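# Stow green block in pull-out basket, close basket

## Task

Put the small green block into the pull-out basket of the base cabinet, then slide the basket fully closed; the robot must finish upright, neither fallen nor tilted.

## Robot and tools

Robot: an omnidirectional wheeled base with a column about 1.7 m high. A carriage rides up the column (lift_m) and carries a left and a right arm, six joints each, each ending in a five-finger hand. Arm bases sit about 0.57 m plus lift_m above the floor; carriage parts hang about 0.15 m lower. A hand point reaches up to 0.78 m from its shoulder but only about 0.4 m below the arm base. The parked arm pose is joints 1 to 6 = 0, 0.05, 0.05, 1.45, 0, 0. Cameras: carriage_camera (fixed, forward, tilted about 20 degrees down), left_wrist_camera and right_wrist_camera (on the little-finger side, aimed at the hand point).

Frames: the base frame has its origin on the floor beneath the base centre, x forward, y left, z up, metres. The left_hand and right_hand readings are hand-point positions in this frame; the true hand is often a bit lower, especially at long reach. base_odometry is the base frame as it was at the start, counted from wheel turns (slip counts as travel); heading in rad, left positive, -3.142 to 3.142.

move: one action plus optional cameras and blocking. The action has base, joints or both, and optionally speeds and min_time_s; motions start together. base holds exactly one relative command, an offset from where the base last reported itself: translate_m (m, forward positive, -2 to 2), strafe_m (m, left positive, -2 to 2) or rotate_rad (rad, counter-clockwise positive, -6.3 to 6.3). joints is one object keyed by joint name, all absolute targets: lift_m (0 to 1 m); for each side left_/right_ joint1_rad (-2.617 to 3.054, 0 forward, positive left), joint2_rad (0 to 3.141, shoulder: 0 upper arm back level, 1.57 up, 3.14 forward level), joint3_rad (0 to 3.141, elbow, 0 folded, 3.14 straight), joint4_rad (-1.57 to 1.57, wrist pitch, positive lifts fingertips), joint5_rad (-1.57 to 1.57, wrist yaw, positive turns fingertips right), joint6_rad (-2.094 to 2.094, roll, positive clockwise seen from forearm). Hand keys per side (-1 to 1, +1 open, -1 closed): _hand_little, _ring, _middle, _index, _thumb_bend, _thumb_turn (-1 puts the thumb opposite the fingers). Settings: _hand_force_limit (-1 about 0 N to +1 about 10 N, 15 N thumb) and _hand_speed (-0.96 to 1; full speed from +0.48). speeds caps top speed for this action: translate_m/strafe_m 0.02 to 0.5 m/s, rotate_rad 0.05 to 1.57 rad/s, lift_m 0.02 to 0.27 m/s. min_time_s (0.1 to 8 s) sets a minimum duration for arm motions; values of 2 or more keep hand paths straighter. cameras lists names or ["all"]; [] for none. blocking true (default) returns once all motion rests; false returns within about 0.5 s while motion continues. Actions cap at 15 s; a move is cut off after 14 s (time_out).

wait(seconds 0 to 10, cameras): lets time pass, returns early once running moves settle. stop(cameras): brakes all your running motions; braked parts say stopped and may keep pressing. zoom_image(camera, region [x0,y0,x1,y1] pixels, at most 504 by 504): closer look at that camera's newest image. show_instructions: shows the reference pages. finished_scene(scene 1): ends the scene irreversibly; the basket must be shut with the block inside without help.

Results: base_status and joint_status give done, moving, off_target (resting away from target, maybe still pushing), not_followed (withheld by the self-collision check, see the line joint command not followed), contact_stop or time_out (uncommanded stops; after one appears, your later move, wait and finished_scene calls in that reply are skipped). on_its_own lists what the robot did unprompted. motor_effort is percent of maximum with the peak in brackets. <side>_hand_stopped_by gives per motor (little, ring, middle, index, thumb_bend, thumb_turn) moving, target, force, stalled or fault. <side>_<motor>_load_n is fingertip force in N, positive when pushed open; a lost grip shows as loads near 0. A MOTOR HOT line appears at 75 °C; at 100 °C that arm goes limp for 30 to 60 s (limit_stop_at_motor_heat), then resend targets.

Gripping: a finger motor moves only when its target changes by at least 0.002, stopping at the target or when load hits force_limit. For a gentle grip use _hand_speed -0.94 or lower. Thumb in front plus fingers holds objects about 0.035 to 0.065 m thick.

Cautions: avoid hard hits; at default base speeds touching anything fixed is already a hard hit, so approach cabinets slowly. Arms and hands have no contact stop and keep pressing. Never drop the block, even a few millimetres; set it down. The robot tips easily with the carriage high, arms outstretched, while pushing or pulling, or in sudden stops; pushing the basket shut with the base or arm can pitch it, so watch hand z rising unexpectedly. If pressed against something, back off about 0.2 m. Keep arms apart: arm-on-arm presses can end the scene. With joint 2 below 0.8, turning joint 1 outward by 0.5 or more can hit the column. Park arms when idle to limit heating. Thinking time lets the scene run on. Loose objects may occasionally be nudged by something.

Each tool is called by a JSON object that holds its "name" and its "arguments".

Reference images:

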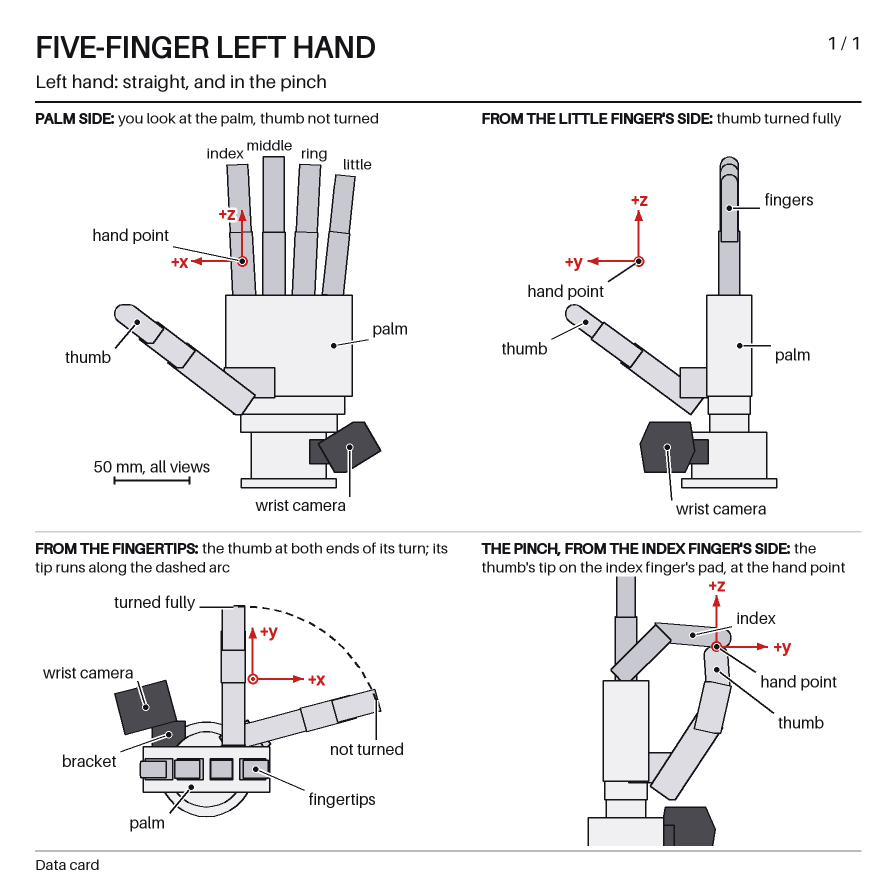

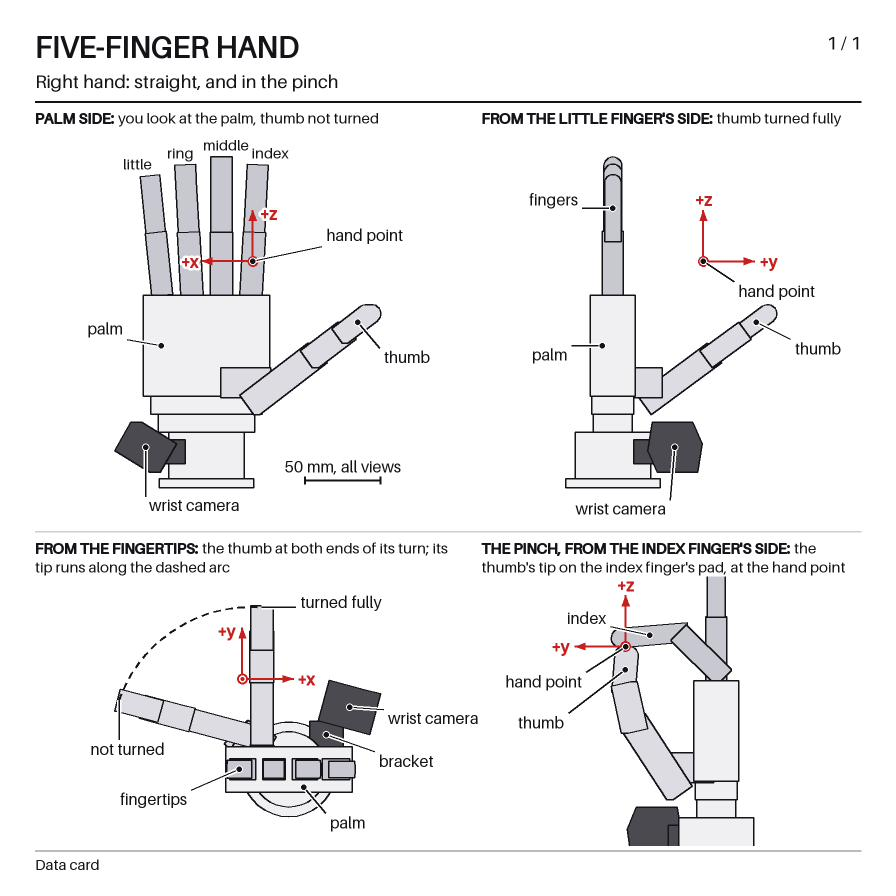

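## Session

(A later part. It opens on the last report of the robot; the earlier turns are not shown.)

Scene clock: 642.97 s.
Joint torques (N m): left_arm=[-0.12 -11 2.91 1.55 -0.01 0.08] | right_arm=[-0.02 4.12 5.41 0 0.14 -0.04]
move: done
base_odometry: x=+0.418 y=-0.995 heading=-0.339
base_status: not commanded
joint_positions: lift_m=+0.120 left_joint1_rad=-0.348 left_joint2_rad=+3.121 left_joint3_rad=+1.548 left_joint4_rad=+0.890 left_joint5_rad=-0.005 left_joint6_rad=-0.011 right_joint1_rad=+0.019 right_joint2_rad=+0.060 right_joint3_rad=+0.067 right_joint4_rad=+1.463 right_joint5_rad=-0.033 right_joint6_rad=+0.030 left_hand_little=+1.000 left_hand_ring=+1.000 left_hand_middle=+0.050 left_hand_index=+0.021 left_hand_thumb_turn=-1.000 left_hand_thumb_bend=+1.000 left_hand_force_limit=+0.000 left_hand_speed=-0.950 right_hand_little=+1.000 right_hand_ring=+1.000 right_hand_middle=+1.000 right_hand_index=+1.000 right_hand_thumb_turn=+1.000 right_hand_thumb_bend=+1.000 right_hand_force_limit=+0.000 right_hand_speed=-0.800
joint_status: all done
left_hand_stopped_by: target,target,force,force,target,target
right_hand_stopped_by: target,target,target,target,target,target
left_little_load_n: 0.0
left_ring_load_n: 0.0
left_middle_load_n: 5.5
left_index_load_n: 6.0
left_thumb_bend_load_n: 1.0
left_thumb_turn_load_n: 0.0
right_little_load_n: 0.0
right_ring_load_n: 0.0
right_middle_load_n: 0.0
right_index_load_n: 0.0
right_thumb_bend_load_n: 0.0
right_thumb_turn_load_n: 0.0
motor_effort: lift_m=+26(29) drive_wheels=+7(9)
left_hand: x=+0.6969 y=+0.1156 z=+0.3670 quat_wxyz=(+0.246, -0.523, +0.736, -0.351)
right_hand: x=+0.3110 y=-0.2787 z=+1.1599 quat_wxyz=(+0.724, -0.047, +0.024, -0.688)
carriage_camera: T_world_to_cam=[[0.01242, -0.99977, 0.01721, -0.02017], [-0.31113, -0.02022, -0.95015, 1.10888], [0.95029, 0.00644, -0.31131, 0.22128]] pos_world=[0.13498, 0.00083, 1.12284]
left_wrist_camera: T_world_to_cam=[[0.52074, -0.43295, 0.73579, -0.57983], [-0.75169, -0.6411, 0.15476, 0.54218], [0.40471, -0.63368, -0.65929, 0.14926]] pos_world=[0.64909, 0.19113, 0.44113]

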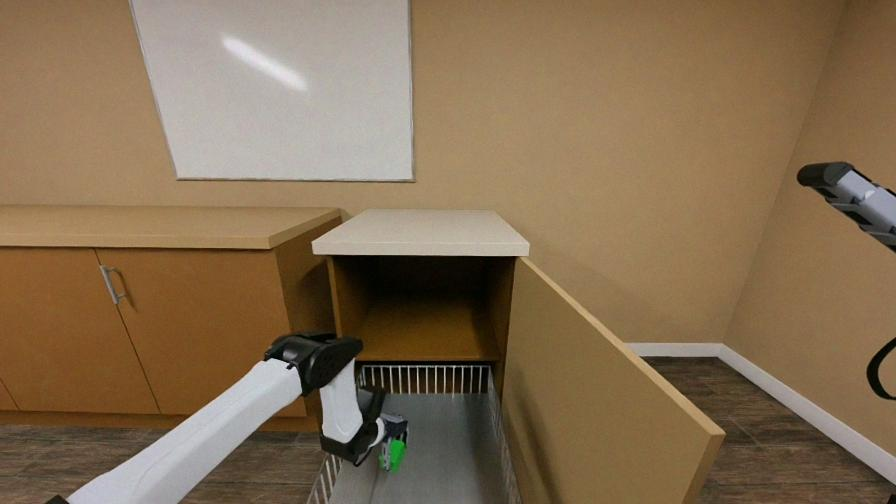

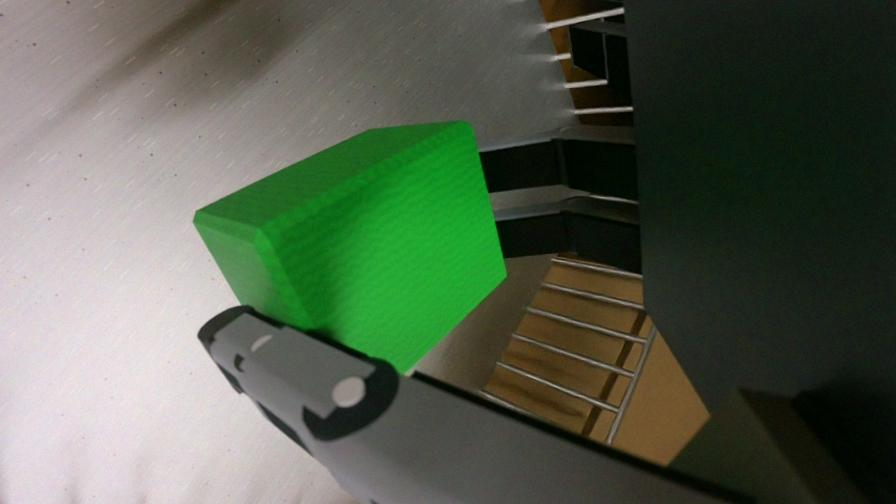

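{"name": "move", "arguments": {"joints": {"lift_m": 0.04}, "speeds": {"lift_m": 0.04}, "cameras": ["carriage_camera", "left_wrist_camera"]}}

{"name": "zoom_image", "arguments": {"camera": "carriage_camera", "region": [300, 354, 450, 504]}}

Scene clock: 648.63 s.
Joint torques (N m): left_arm=[-0.16 -11.04 2.91 1.5 -0.01 0.08] | right_arm=[0.01 4.1 5.45 0 0.14 -0.04]
move: done
base_odometry: x=+0.418 y=-0.995 heading=-0.339
base_status: not commanded
joint_positions: lift_m=+0.040 left_joint1_rad=-0.348 left_joint2_rad=+3.122 left_joint3_rad=+1.548 left_joint4_rad=+0.894 left_joint5_rad=-0.005 left_joint6_rad=-0.011 right_joint1_rad=+0.019 right_joint2_rad=+0.060 right_joint3_rad=+0.067 right_joint4_rad=+1.463 right_joint5_rad=-0.033 right_joint6_rad=+0.030 left_hand_little=+1.000 left_hand_ring=+1.000 left_hand_middle=+0.050 left_hand_index=+0.021 left_hand_thumb_turn=-1.000 left_hand_thumb_bend=+1.000 left_hand_force_limit=+0.000 left_hand_speed=-0.950 right_hand_little=+1.000 right_hand_ring=+1.000 right_hand_middle=+1.000 right_hand_index=+1.000 right_hand_thumb_turn=+1.000 right_hand_thumb_bend=+1.000 right_hand_force_limit=+0.000 right_hand_speed=-0.800
joint_status: all done
left_hand_stopped_by: target,target,force,force,target,target
right_hand_stopped_by: target,target,target,target,target,target
left_little_load_n: 0.0
left_ring_load_n: 0.0
left_middle_load_n: 5.5
left_index_load_n: 6.5
left_thumb_bend_load_n: 1.0
left_thumb_turn_load_n: 0.0
right_little_load_n: 0.0
right_ring_load_n: 0.0
right_middle_load_n: 0.0
right_index_load_n: 0.0
right_thumb_bend_load_n: 0.0
right_thumb_turn_load_n: 0.0
motor_effort: lift_m=+25(32) drive_wheels=-4(9)
left_hand: x=+0.6975 y=+0.1154 z=+0.2875 quat_wxyz=(+0.247, -0.523, +0.735, -0.353)
right_hand: x=+0.3110 y=-0.2787 z=+1.0800 quat_wxyz=(+0.724, -0.047, +0.024, -0.688)
carriage_camera: T_world_to_cam=[[0.01242, -0.99977, 0.01721, -0.0188], [-0.31113, -0.02022, -0.95015, 1.03297], [0.95029, 0.00644, -0.31131, 0.1964]] pos_world=[0.13498, 0.00083, 1.04294]
left_wrist_camera: T_world_to_cam=[[0.5181, -0.43199, 0.73821, -0.52073], [-0.75228, -0.64085, 0.15296, 0.55567], [0.40701, -0.63459, -0.657, 0.09436]] pos_world=[0.6494, 0.19103, 0.36141]

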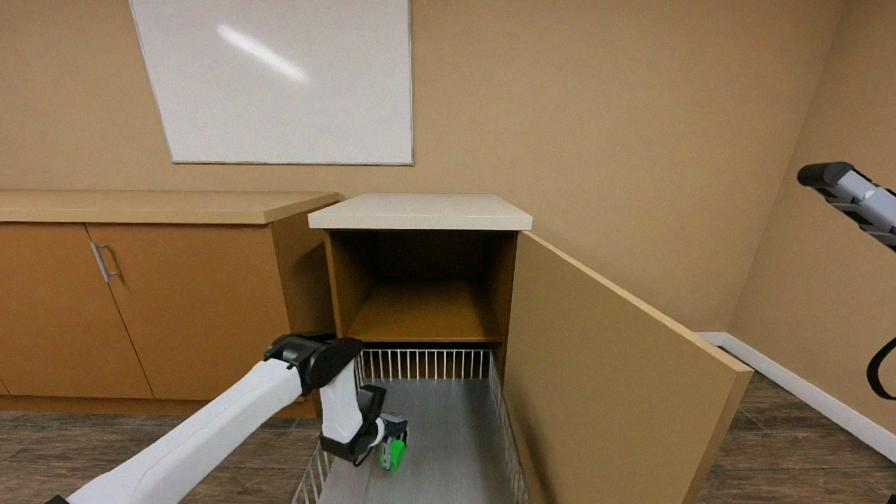

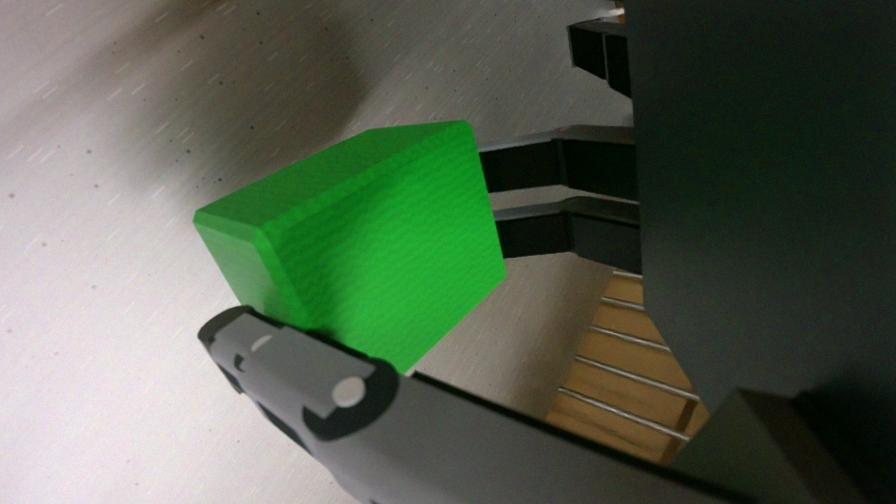

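Scaled by 3.360.

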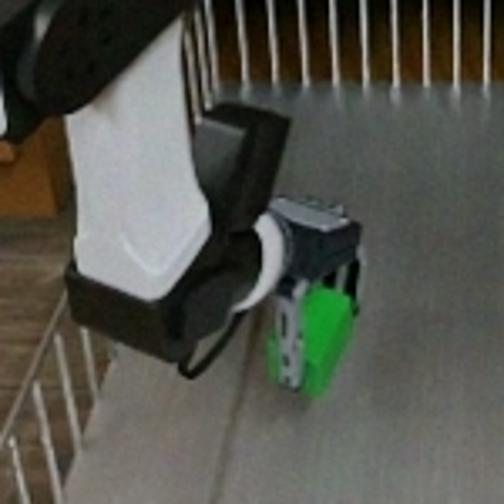

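{"name": "move", "arguments": {"joints": {"lift_m": 0.0}, "speeds": {"lift_m": 0.03}, "cameras": ["carriage_camera", "left_wrist_camera"]}}

{"name": "zoom_image", "arguments": {"camera": "carriage_camera", "region": [300, 354, 450, 504]}}

Scene clock: 654.63 s.
Joint torques (N m): left_arm=[-0.16 -11.11 2.96 1.48 -0.01 0.08] | right_arm=[-0.01 4.04 5.46 0 0.13 -0.05]
move: done
base_odometry: x=+0.418 y=-0.995 heading=-0.339
base_status: not commanded
joint_positions: lift_m=+0.000 left_joint1_rad=-0.348 left_joint2_rad=+3.123 left_joint3_rad=+1.547 left_joint4_rad=+0.896 left_joint5_rad=-0.005 left_joint6_rad=-0.011 right_joint1_rad=+0.019 right_joint2_rad=+0.060 right_joint3_rad=+0.067 right_joint4_rad=+1.463 right_joint5_rad=-0.033 right_joint6_rad=+0.030 left_hand_little=+1.000 left_hand_ring=+1.000 left_hand_middle=+0.050 left_hand_index=+0.021 left_hand_thumb_turn=-1.000 left_hand_thumb_bend=+1.000 left_hand_force_limit=+0.000 left_hand_speed=-0.950 right_hand_little=+1.000 right_hand_ring=+1.000 right_hand_middle=+1.000 right_hand_index=+1.000 right_hand_thumb_turn=+1.000 right_hand_thumb_bend=+1.000 right_hand_force_limit=+0.000 right_hand_speed=-0.800
joint_status: all done
left_hand_stopped_by: target,target,force,force,target,target
right_hand_stopped_by: target,target,target,target,target,target
left_little_load_n: 0.0
left_ring_load_n: 0.0
left_middle_load_n: 5.5
left_index_load_n: 6.5
left_thumb_bend_load_n: 1.0
left_thumb_turn_load_n: 0.0
right_little_load_n: 0.0
right_ring_load_n: 0.0
right_middle_load_n: 0.0
right_index_load_n: 0.0
right_thumb_bend_load_n: 0.0
right_thumb_turn_load_n: 0.0
motor_effort: lift_m=+25(28) drive_wheels=-4(10)
left_hand: x=+0.6974 y=+0.1154 z=+0.2475 quat_wxyz=(+0.247, -0.523, +0.735, -0.353)
right_hand: x=+0.3109 y=-0.2787 z=+1.0401 quat_wxyz=(+0.724, -0.047, +0.024, -0.688)
carriage_camera: T_world_to_cam=[[0.01242, -0.99977, 0.01721, -0.01811], [-0.31113, -0.02022, -0.95015, 0.99496], [0.95029, 0.00644, -0.31131, 0.18395]] pos_world=[0.13498, 0.00083, 1.00294]
left_wrist_camera: T_world_to_cam=[[0.51758, -0.4318, 0.73869, -0.49087], [-0.75238, -0.64082, 0.15258, 0.56183], [0.40748, -0.63475, -0.65655, 0.06768]] pos_world=[0.6492, 0.19103, 0.32131]

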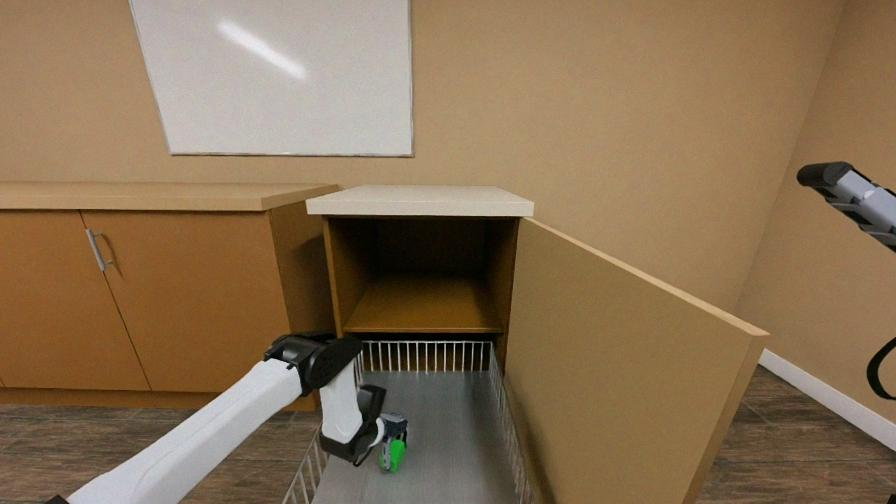

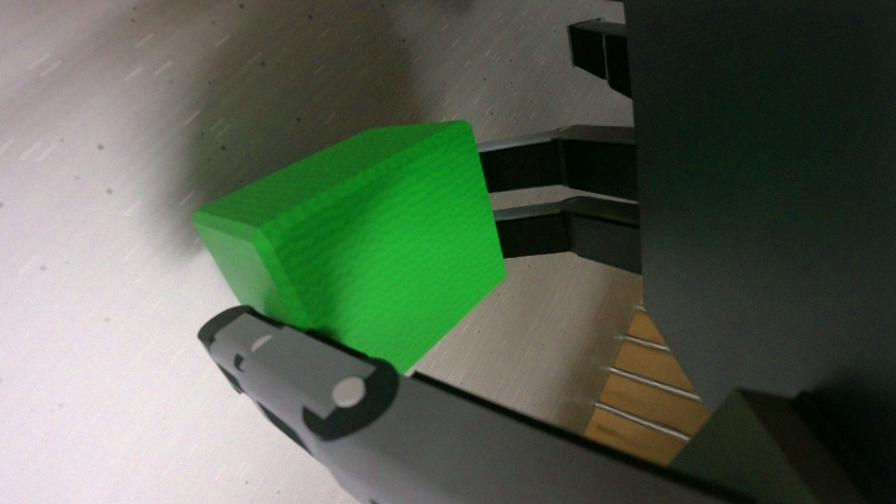

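Scaled by 3.360.

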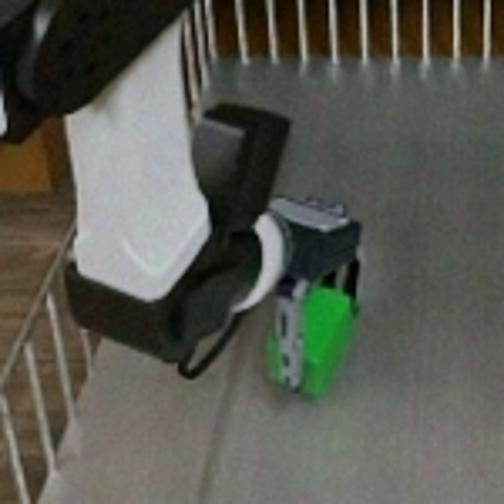

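{"name": "move", "arguments": {"joints": {"left_joint3_rad": 1.468, "left_joint4_rad": 0.93}, "min_time_s": 2.5, "cameras": ["carriage_camera", "left_wrist_camera"]}}

{"name": "zoom_image", "arguments": {"camera": "carriage_camera", "region": [300, 354, 450, 504]}}

Scene clock: 669.53 s.
Joint torques (N m): left_arm=[-0.16 -10.59 2.26 1.5 -0.01 0.08] | right_arm=[-0.01 4.07 5.48 0 0.14 -0.05]
move: done
base_odometry: x=+0.418 y=-0.995 heading=-0.339
base_status: not commanded
joint_positions: lift_m=+0.000 left_joint1_rad=-0.348 left_joint2_rad=+3.123 left_joint3_rad=+1.474 left_joint4_rad=+0.923 left_joint5_rad=-0.005 left_joint6_rad=-0.011 right_joint1_rad=+0.019 right_joint2_rad=+0.060 right_joint3_rad=+0.067 right_joint4_rad=+1.463 right_joint5_rad=-0.033 right_joint6_rad=+0.030 left_hand_little=+1.000 left_hand_ring=+1.000 left_hand_middle=+0.050 left_hand_index=+0.021 left_hand_thumb_turn=-1.000 left_hand_thumb_bend=+1.000 left_hand_force_limit=+0.000 left_hand_speed=-0.950 right_hand_little=+1.000 right_hand_ring=+1.000 right_hand_middle=+1.000 right_hand_index=+1.000 right_hand_thumb_turn=+1.000 right_hand_thumb_bend=+1.000 right_hand_force_limit=+0.000 right_hand_speed=-0.800
joint_status: all done
left_hand_stopped_by: target,target,force,force,target,target
right_hand_stopped_by: target,target,target,target,target,target
left_little_load_n: 0.0
left_ring_load_n: 0.0
left_middle_load_n: 5.5
left_index_load_n: 6.5
left_thumb_bend_load_n: 1.0
left_thumb_turn_load_n: -0.5
right_little_load_n: 0.0
right_ring_load_n: 0.0
right_middle_load_n: 0.0
right_index_load_n: 0.0
right_thumb_bend_load_n: 0.0
right_thumb_turn_load_n: 0.0
motor_effort: lift_m=+25(26) drive_wheels=+8(10)
left_hand: x=+0.6707 y=+0.1251 z=+0.2360 quat_wxyz=(+0.235, -0.529, +0.743, -0.336)
right_hand: x=+0.3109 y=-0.2787 z=+1.0401 quat_wxyz=(+0.724, -0.047, +0.024, -0.688)
carriage_camera: T_world_to_cam=[[0.01242, -0.99977, 0.01721, -0.01811], [-0.31113, -0.02022, -0.95015, 0.99496], [0.95029, 0.00644, -0.31131, 0.18395]] pos_world=[0.13498, 0.00083, 1.00294]
left_wrist_camera: T_world_to_cam=[[0.54948, -0.44337, 0.70816, -0.47717], [-0.74514, -0.64345, 0.17532, 0.53991], [0.37793, -0.62402, -0.68393, 0.10211]] pos_world=[0.62591, 0.19956, 0.3131]

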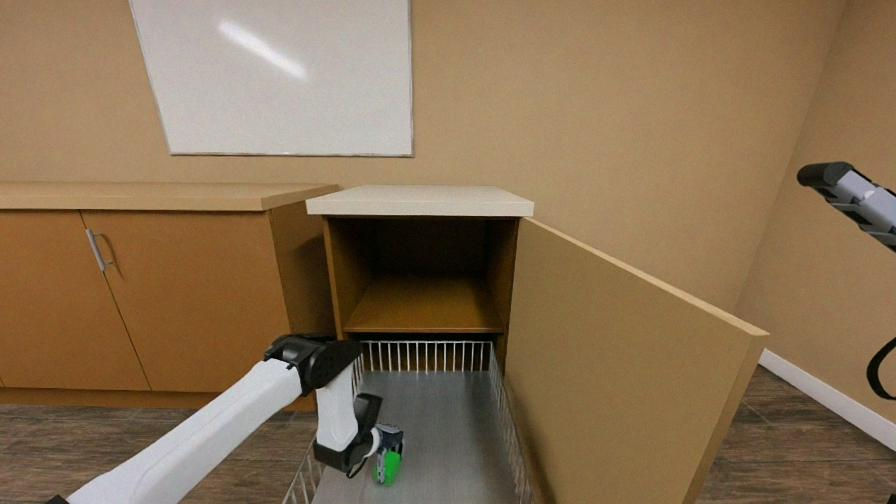

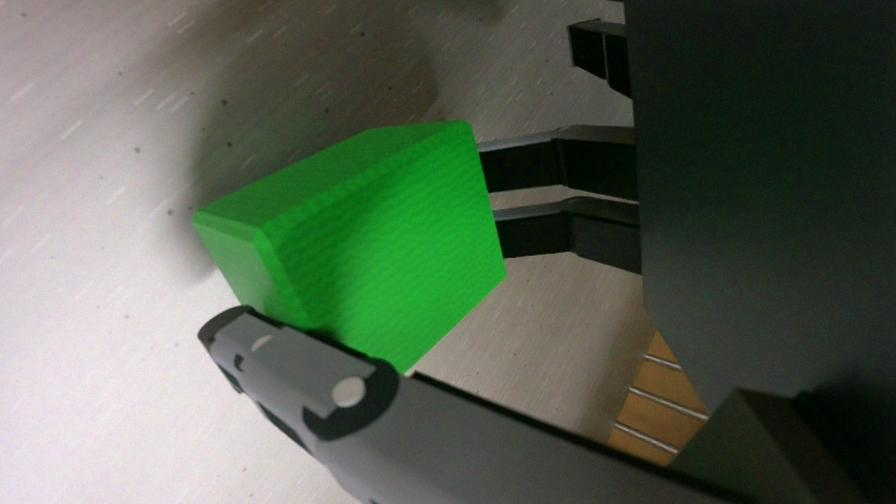

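Scaled by 3.360.

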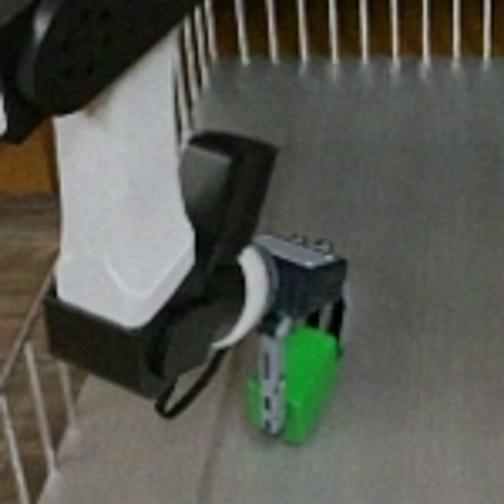

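{"name": "move", "arguments": {"cameras": ["right_wrist_camera"]}}

{"name": "zoom_image", "arguments": {"camera": "right_wrist_camera", "region": [300, 0, 800, 504]}}

Scene clock: 690.47 s.
Joint torques (N m): left_arm=[-0.16 -10.61 2.26 1.51 -0.01 0.08] | right_arm=[-0.01 4.08 5.46 0 0.14 -0.05]
Motor temperatures (°C): left_arm=[22 44 31 42 22 24] | right_arm=[23 27 36 29 23 22]
base_odometry: x=+0.418 y=-0.995 heading=-0.339
base_status: not commanded
joint_positions: lift_m=+0.000 left_joint1_rad=-0.348 left_joint2_rad=+3.123 left_joint3_rad=+1.474 left_joint4_rad=+0.923 left_joint5_rad=-0.005 left_joint6_rad=-0.011 right_joint1_rad=+0.019 right_joint2_rad=+0.060 right_joint3_rad=+0.067 right_joint4_rad=+1.463 right_joint5_rad=-0.033 right_joint6_rad=+0.030 left_hand_little=+1.000 left_hand_ring=+1.000 left_hand_middle=+0.050 left_hand_index=+0.021 left_hand_thumb_turn=-1.000 left_hand_thumb_bend=+1.000 left_hand_force_limit=+0.000 left_hand_speed=-0.950 right_hand_little=+1.000 right_hand_ring=+1.000 right_hand_middle=+1.000 right_hand_index=+1.000 right_hand_thumb_turn=+1.000 right_hand_thumb_bend=+1.000 right_hand_force_limit=+0.000 right_hand_speed=-0.800
joint_status: all done
left_hand_stopped_by: target,target,force,force,target,target
right_hand_stopped_by: target,target,target,target,target,target
left_little_load_n: 0.0
left_ring_load_n: 0.0
left_middle_load_n: 5.5
left_index_load_n: 6.5
left_thumb_bend_load_n: 1.0
left_thumb_turn_load_n: 0.0
right_little_load_n: 0.0
right_ring_load_n: 0.0
right_middle_load_n: 0.0
right_index_load_n: 0.0
right_thumb_bend_load_n: 0.0
right_thumb_turn_load_n: 0.0
motor_effort: lift_m=+25(26) drive_wheels=+7(10)
left_hand: x=+0.6708 y=+0.1251 z=+0.2361 quat_wxyz=(+0.235, -0.529, +0.743, -0.336) (m; base frame)
right_hand: x=+0.3109 y=-0.2787 z=+1.0401 quat_wxyz=(+0.724, -0.047, +0.024, -0.688) (m; base frame)
pictures: right_wrist_camera
camera_calibration:
right_wrist_camera: T_world_to_cam=[[0.96861, -0.22628, -0.10288, -0.25699], [0.13761, 0.83282, -0.53617, 0.74714], [0.207, 0.50519, 0.83781, -0.6783]] pos_world=[0.28652, -0.33771, 0.94245]

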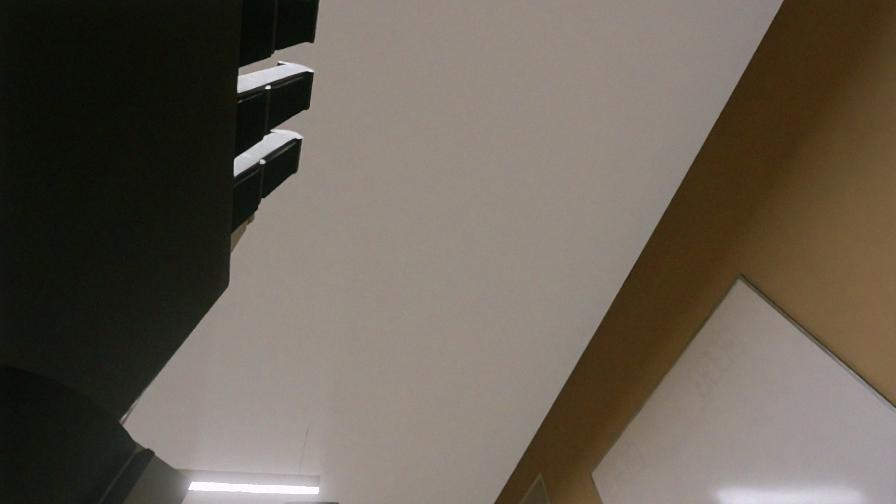

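Scaled by 1.000.

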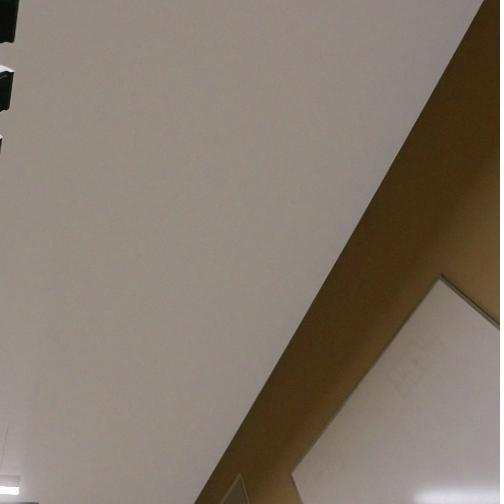

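{"name": "move", "arguments": {"joints": {"left_joint3_rad": 1.44, "left_joint4_rad": 0.885}, "min_time_s": 2.5, "cameras": ["carriage_camera", "left_wrist_camera"]}}

{"name": "zoom_image", "arguments": {"camera": "carriage_camera", "region": [300, 354, 450, 504]}}

Scene clock: 700.80 s.
Joint torques (N m): left_arm=[-0.14 -10.37 2.1 1.25 -0.01 0.08] | right_arm=[-0.01 4.08 5.44 0 0.13 -0.05]
move: done
base_odometry: x=+0.418 y=-0.995 heading=-0.339
base_status: not commanded
joint_positions: lift_m=+0.000 left_joint1_rad=-0.348 left_joint2_rad=+3.123 left_joint3_rad=+1.445 left_joint4_rad=+0.899 left_joint5_rad=-0.005 left_joint6_rad=-0.011 right_joint1_rad=+0.019 right_joint2_rad=+0.060 right_joint3_rad=+0.067 right_joint4_rad=+1.463 right_joint5_rad=-0.033 right_joint6_rad=+0.030 left_hand_little=+1.000 left_hand_ring=+1.000 left_hand_middle=+0.050 left_hand_index=+0.021 left_hand_thumb_turn=-1.000 left_hand_thumb_bend=+1.000 left_hand_force_limit=+0.000 left_hand_speed=-0.950 right_hand_little=+1.000 right_hand_ring=+1.000 right_hand_middle=+1.000 right_hand_index=+1.000 right_hand_thumb_turn=+1.000 right_hand_thumb_bend=+1.000 right_hand_force_limit=+0.000 right_hand_speed=-0.800
joint_status: all done
left_hand_stopped_by: target,target,force,force,target,target
right_hand_stopped_by: target,target,target,target,target,target
left_little_load_n: 0.0
left_ring_load_n: 0.0
left_middle_load_n: 5.5
left_index_load_n: 6.5
left_thumb_bend_load_n: 1.0
left_thumb_turn_load_n: 0.0
right_little_load_n: 0.0
right_ring_load_n: 0.0
right_middle_load_n: 0.0
right_index_load_n: 0.0
right_thumb_bend_load_n: 0.0
right_thumb_turn_load_n: 0.0
motor_effort: lift_m=+25(26) drive_wheels=+8(9)
left_hand: x=+0.6527 y=+0.1316 z=+0.2268 quat_wxyz=(+0.221, -0.535, +0.752, -0.316)
right_hand: x=+0.3109 y=-0.2787 z=+1.0401 quat_wxyz=(+0.724, -0.047, +0.024, -0.688)
carriage_camera: T_world_to_cam=[[0.01242, -0.99977, 0.01721, -0.01811], [-0.31113, -0.02022, -0.95015, 0.99496], [0.95029, 0.00644, -0.31131, 0.18395]] pos_world=[0.13498, 0.00083, 1.00294]
left_wrist_camera: T_world_to_cam=[[0.58365, -0.45571, 0.67207, -0.47039], [-0.73582, -0.64684, 0.20041, 0.52095], [0.3434, -0.61149, -0.71285, 0.13407]] pos_world=[0.61183, 0.20459, 0.30731]

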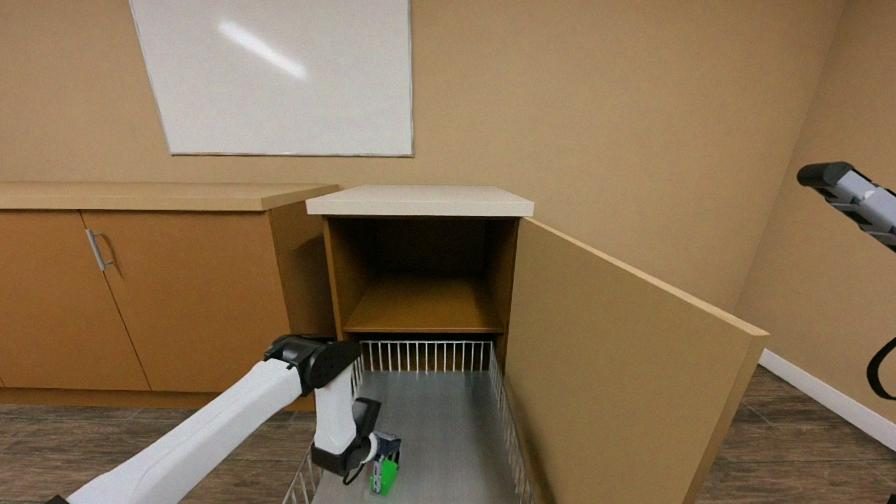

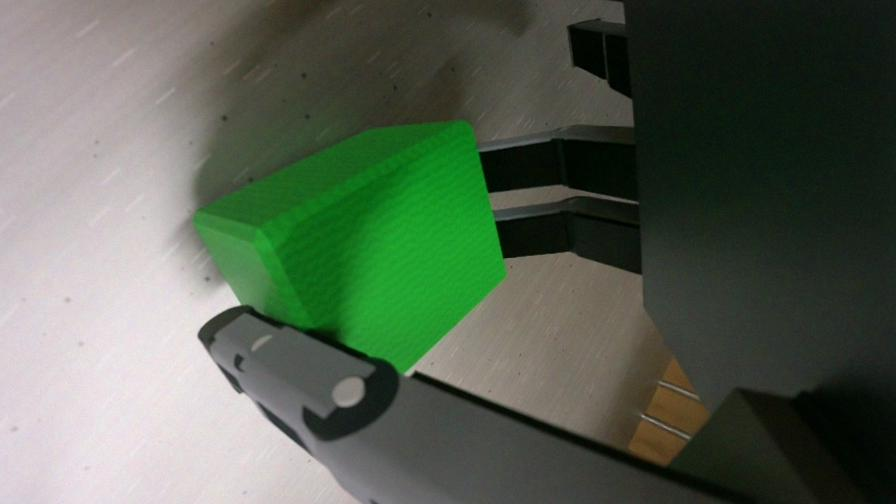

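Scaled by 3.360.

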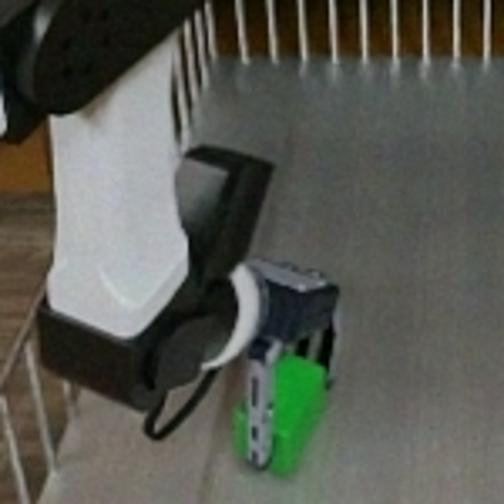

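{"name": "move", "arguments": {"joints": {"left_joint3_rad": 1.42, "left_joint4_rad": 0.85}, "min_time_s": 2.5, "cameras": ["carriage_camera", "left_wrist_camera"]}}

{"name": "zoom_image", "arguments": {"camera": "carriage_camera", "region": [330, 404, 430, 504]}}

Scene clock: 709.90 s.
Joint torques (N m): left_arm=[-0.16 -10.29 1.4 0.93 -0.01 0.08] | right_arm=[-0.02 4.05 5.45 0 0.14 -0.04]
move: off_target
base_odometry: x=+0.418 y=-0.995 heading=-0.339
base_status: not commanded
joint_positions: lift_m=+0.000 left_joint1_rad=-0.348 left_joint2_rad=+3.123 left_joint3_rad=+1.434 left_joint4_rad=+0.897 left_joint5_rad=-0.005 left_joint6_rad=-0.011 right_joint1_rad=+0.019 right_joint2_rad=+0.060 right_joint3_rad=+0.067 right_joint4_rad=+1.463 right_joint5_rad=-0.033 right_joint6_rad=+0.030 left_hand_little=+1.000 left_hand_ring=+1.000 left_hand_middle=+0.050 left_hand_index=+0.021 left_hand_thumb_turn=-1.000 left_hand_thumb_bend=+1.000 left_hand_force_limit=+0.000 left_hand_speed=-0.950 right_hand_little=+1.000 right_hand_ring=+1.000 right_hand_middle=+1.000 right_hand_index=+1.000 right_hand_thumb_turn=+1.000 right_hand_thumb_bend=+1.000 right_hand_force_limit=+0.000 right_hand_speed=-0.800
joint_status: left_joint4_rad off_target (ended at +0.897, target +0.850); the others done
left_hand_stopped_by: target,target,force,force,target,target
right_hand_stopped_by: target,target,target,target,target,target
left_little_load_n: 0.0
left_ring_load_n: -0.5
left_middle_load_n: 5.5
left_index_load_n: 6.0
left_thumb_bend_load_n: 1.0
left_thumb_turn_load_n: 0.0
right_little_load_n: 0.0
right_ring_load_n: 0.0
right_middle_load_n: 0.0
right_index_load_n: 0.0
right_thumb_bend_load_n: 0.0
right_thumb_turn_load_n: 0.0
motor_effort: lift_m=+25(26) drive_wheels=-5(10)
left_hand: x=+0.6473 y=+0.1336 z=+0.2246 quat_wxyz=(+0.218, -0.536, +0.754, -0.311)
right_hand: x=+0.3109 y=-0.2787 z=+1.0401 quat_wxyz=(+0.724, -0.047, +0.024, -0.688)
carriage_camera: T_world_to_cam=[[0.01242, -0.99977, 0.01721, -0.01811], [-0.31113, -0.02022, -0.95015, 0.99496], [0.95029, 0.00644, -0.31131, 0.18395]] pos_world=[0.13498, 0.00083, 1.00294]
left_wrist_camera: T_world_to_cam=[[0.59178, -0.4587, 0.66286, -0.46762], [-0.73336, -0.64773, 0.20649, 0.51585], [0.33464, -0.60831, -0.71971, 0.1423]] pos_world=[0.60741, 0.2062, 0.30586]

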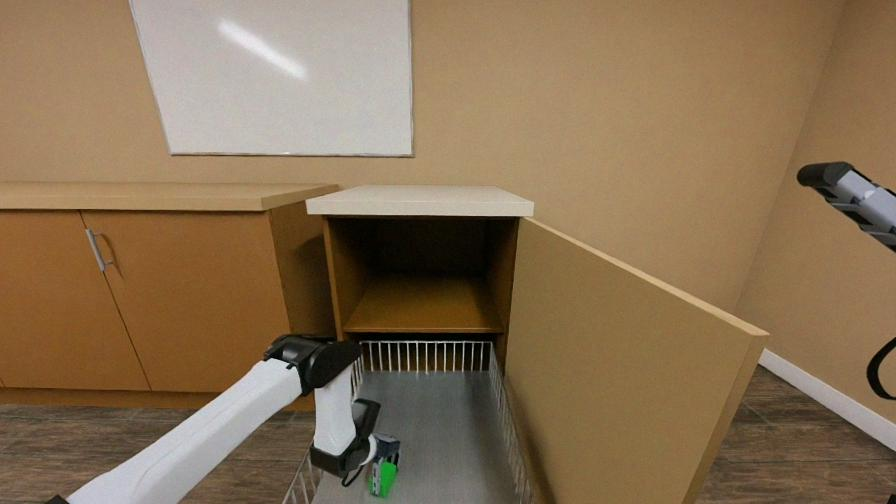

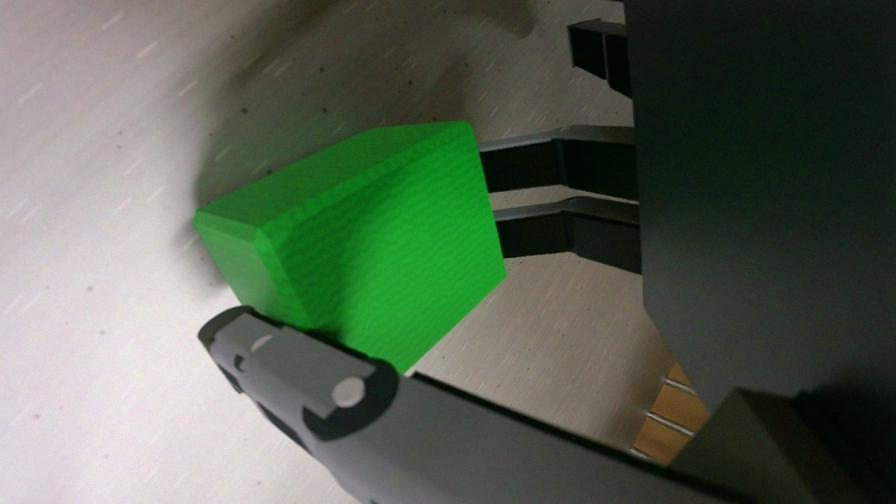

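Scaled by 5.040.

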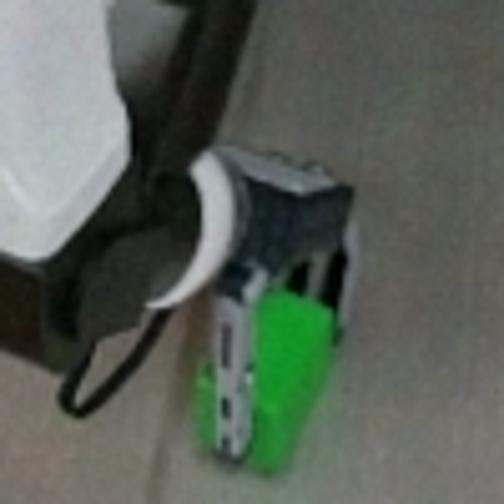

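{"name": "move", "arguments": {"joints": {"left_joint3_rad": 1.43, "left_joint4_rad": 0.885, "left_hand_speed": -0.97, "left_hand_index": 0.06, "left_hand_middle": 0.09}, "min_time_s": 1, "cameras": ["carriage_camera", "left_wrist_camera"]}}

{"name": "zoom_image", "arguments": {"camera": "carriage_camera", "region": [330, 404, 430, 504]}}

"joints": left_hand_speed = -0.97 is out of range -0.96 to 1
Scene clock: 721.97 s.
Joint torques (N m): left_arm=[-0.13 -10.28 1.4 0.92 -0.01 0.07] | right_arm=[-0.01 4.08 5.45 0.01 0.13 -0.05]
base_odometry: x=+0.418 y=-0.995 heading=-0.339
base_status: not commanded
joint_positions: lift_m=+0.000 left_joint1_rad=-0.348 left_joint2_rad=+3.123 left_joint3_rad=+1.434 left_joint4_rad=+0.897 left_joint5_rad=-0.005 left_joint6_rad=-0.011 right_joint1_rad=+0.019 right_joint2_rad=+0.060 right_joint3_rad=+0.067 right_joint4_rad=+1.463 right_joint5_rad=-0.033 right_joint6_rad=+0.030 left_hand_little=+1.000 left_hand_ring=+1.000 left_hand_middle=+0.050 left_hand_index=+0.021 left_hand_thumb_turn=-1.000 left_hand_thumb_bend=+1.000 left_hand_force_limit=+0.000 left_hand_speed=-0.950 right_hand_little=+1.000 right_hand_ring=+1.000 right_hand_middle=+1.000 right_hand_index=+1.000 right_hand_thumb_turn=+1.000 right_hand_thumb_bend=+1.000 right_hand_force_limit=+0.000 right_hand_speed=-0.800
joint_status: left_joint4_rad off_target (ended at +0.897, target +0.850); the others done
left_hand_stopped_by: target,target,force,force,target,target
right_hand_stopped_by: target,target,target,target,target,target
left_little_load_n: 0.0
left_ring_load_n: 0.0
left_middle_load_n: 5.5
left_index_load_n: 6.0
left_thumb_bend_load_n: 1.0
left_thumb_turn_load_n: 0.0
right_little_load_n: 0.5
right_ring_load_n: 0.0
right_middle_load_n: 0.0
right_index_load_n: 0.0
right_thumb_bend_load_n: 0.0
right_thumb_turn_load_n: 0.5
motor_effort: lift_m=+25(26) drive_wheels=-4(10)
left_hand: x=+0.6473 y=+0.1336 z=+0.2246 quat_wxyz=(+0.218, -0.536, +0.754, -0.311)
right_hand: x=+0.3109 y=-0.2787 z=+1.0401 quat_wxyz=(+0.724, -0.047, +0.024, -0.688)
pictures: none

Scaled by 5.040.
This view is cut from an older image: the scene may have changed since it was taken.

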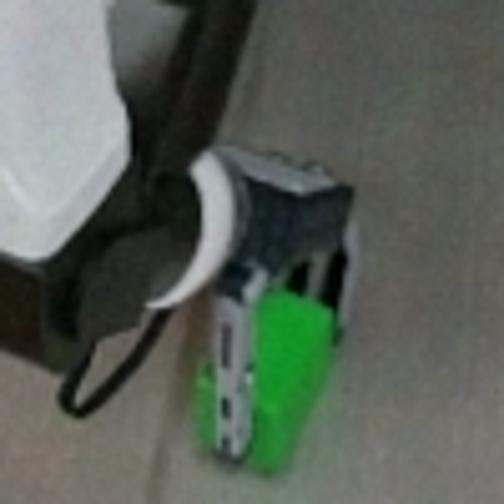

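{"name": "move", "arguments": {"joints": {"left_joint3_rad": 1.43, "left_joint4_rad": 0.885, "left_hand_speed": -0.955, "left_hand_index": 0.045, "left_hand_middle": 0.075}, "min_time_s": 1, "cameras": ["carriage_camera", "left_wrist_camera"]}}

{"name": "zoom_image", "arguments": {"camera": "carriage_camera", "region": [330, 404, 430, 504]}}

Scene clock: 726.23 s.
Joint torques (N m): left_arm=[-0.14 -10.25 2.36 1.26 -0.01 0.08] | right_arm=[-0.01 4.07 5.45 0.01 0.14 -0.05]
Motor temperatures (°C): left_arm=[22 44 30 40 21 23] | right_arm=[23 27 35 29 23 21]
move: done
base_odometry: x=+0.418 y=-0.995 heading=-0.339
base_status: not commanded
joint_positions: lift_m=+0.000 left_joint1_rad=-0.348 left_joint2_rad=+3.123 left_joint3_rad=+1.430 left_joint4_rad=+0.895 left_joint5_rad=-0.005 left_joint6_rad=-0.011 right_joint1_rad=+0.019 right_joint2_rad=+0.060 right_joint3_rad=+0.067 right_joint4_rad=+1.463 right_joint5_rad=-0.033 right_joint6_rad=+0.030 left_hand_little=+1.000 left_hand_ring=+1.000 left_hand_middle=+0.076 left_hand_index=+0.046 left_hand_thumb_turn=-1.000 left_hand_thumb_bend=+1.000 left_hand_force_limit=+0.000 left_hand_speed=-0.954 right_hand_little=+1.000 right_hand_ring=+1.000 right_hand_middle=+1.000 right_hand_index=+1.000 right_hand_thumb_turn=+1.000 right_hand_thumb_bend=+1.000 right_hand_force_limit=+0.000 right_hand_speed=-0.800
joint_status: all done
left_hand_stopped_by: target,target,target,target,target,target
right_hand_stopped_by: target,target,target,target,target,target
left_little_load_n: 0.0
left_ring_load_n: 0.0
left_middle_load_n: 0.5
left_index_load_n: 1.0
left_thumb_bend_load_n: 0.0
left_thumb_turn_load_n: 0.0
right_little_load_n: 0.0
right_ring_load_n: 0.0
right_middle_load_n: 0.0
right_index_load_n: 0.0
right_thumb_bend_load_n: 0.0
right_thumb_turn_load_n: 0.0
motor_effort: lift_m=+25(26) drive_wheels=-5(8)
left_hand: x=+0.6454 y=+0.1343 z=+0.2237 quat_wxyz=(+0.217, -0.537, +0.755, -0.309)
right_hand: x=+0.3109 y=-0.2787 z=+1.0401 quat_wxyz=(+0.724, -0.047, +0.024, -0.688)
carriage_camera: T_world_to_cam=[[0.01242, -0.99977, 0.01721, -0.01811], [-0.31113, -0.02022, -0.95015, 0.99496], [0.95029, 0.00644, -0.31131, 0.18395]] pos_world=[0.13498, 0.00083, 1.00294]
left_wrist_camera: T_world_to_cam=[[0.59486, -0.45985, 0.6593, -0.46667], [-0.73241, -0.64806, 0.20882, 0.51402], [0.33124, -0.6071, -0.7223, 0.14542]] pos_world=[0.6059, 0.2068, 0.30538]

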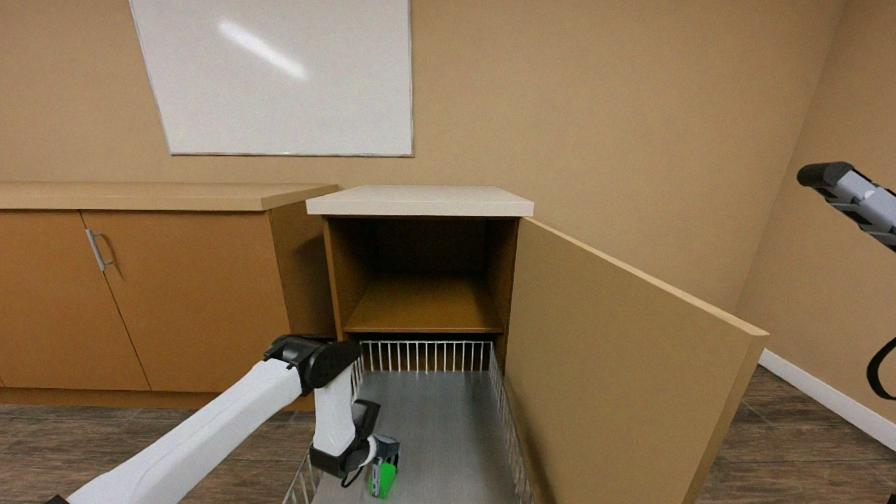

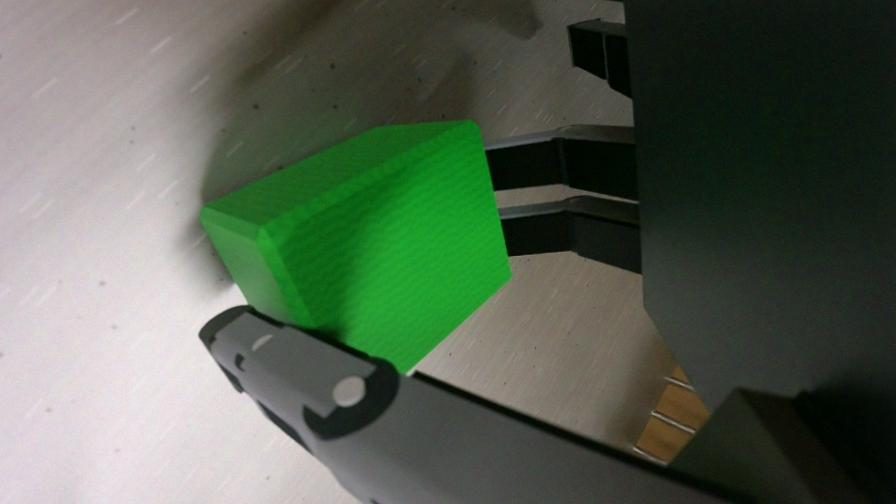

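Scaled by 5.040.

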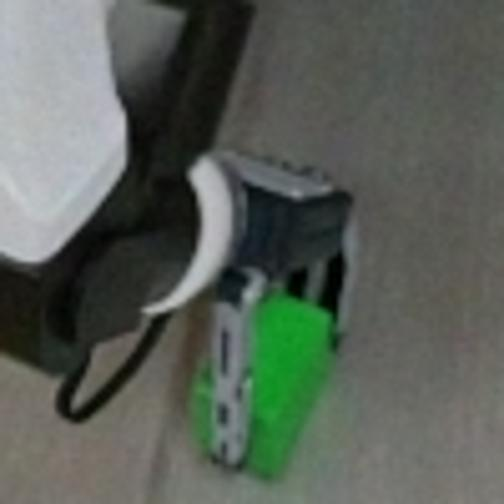

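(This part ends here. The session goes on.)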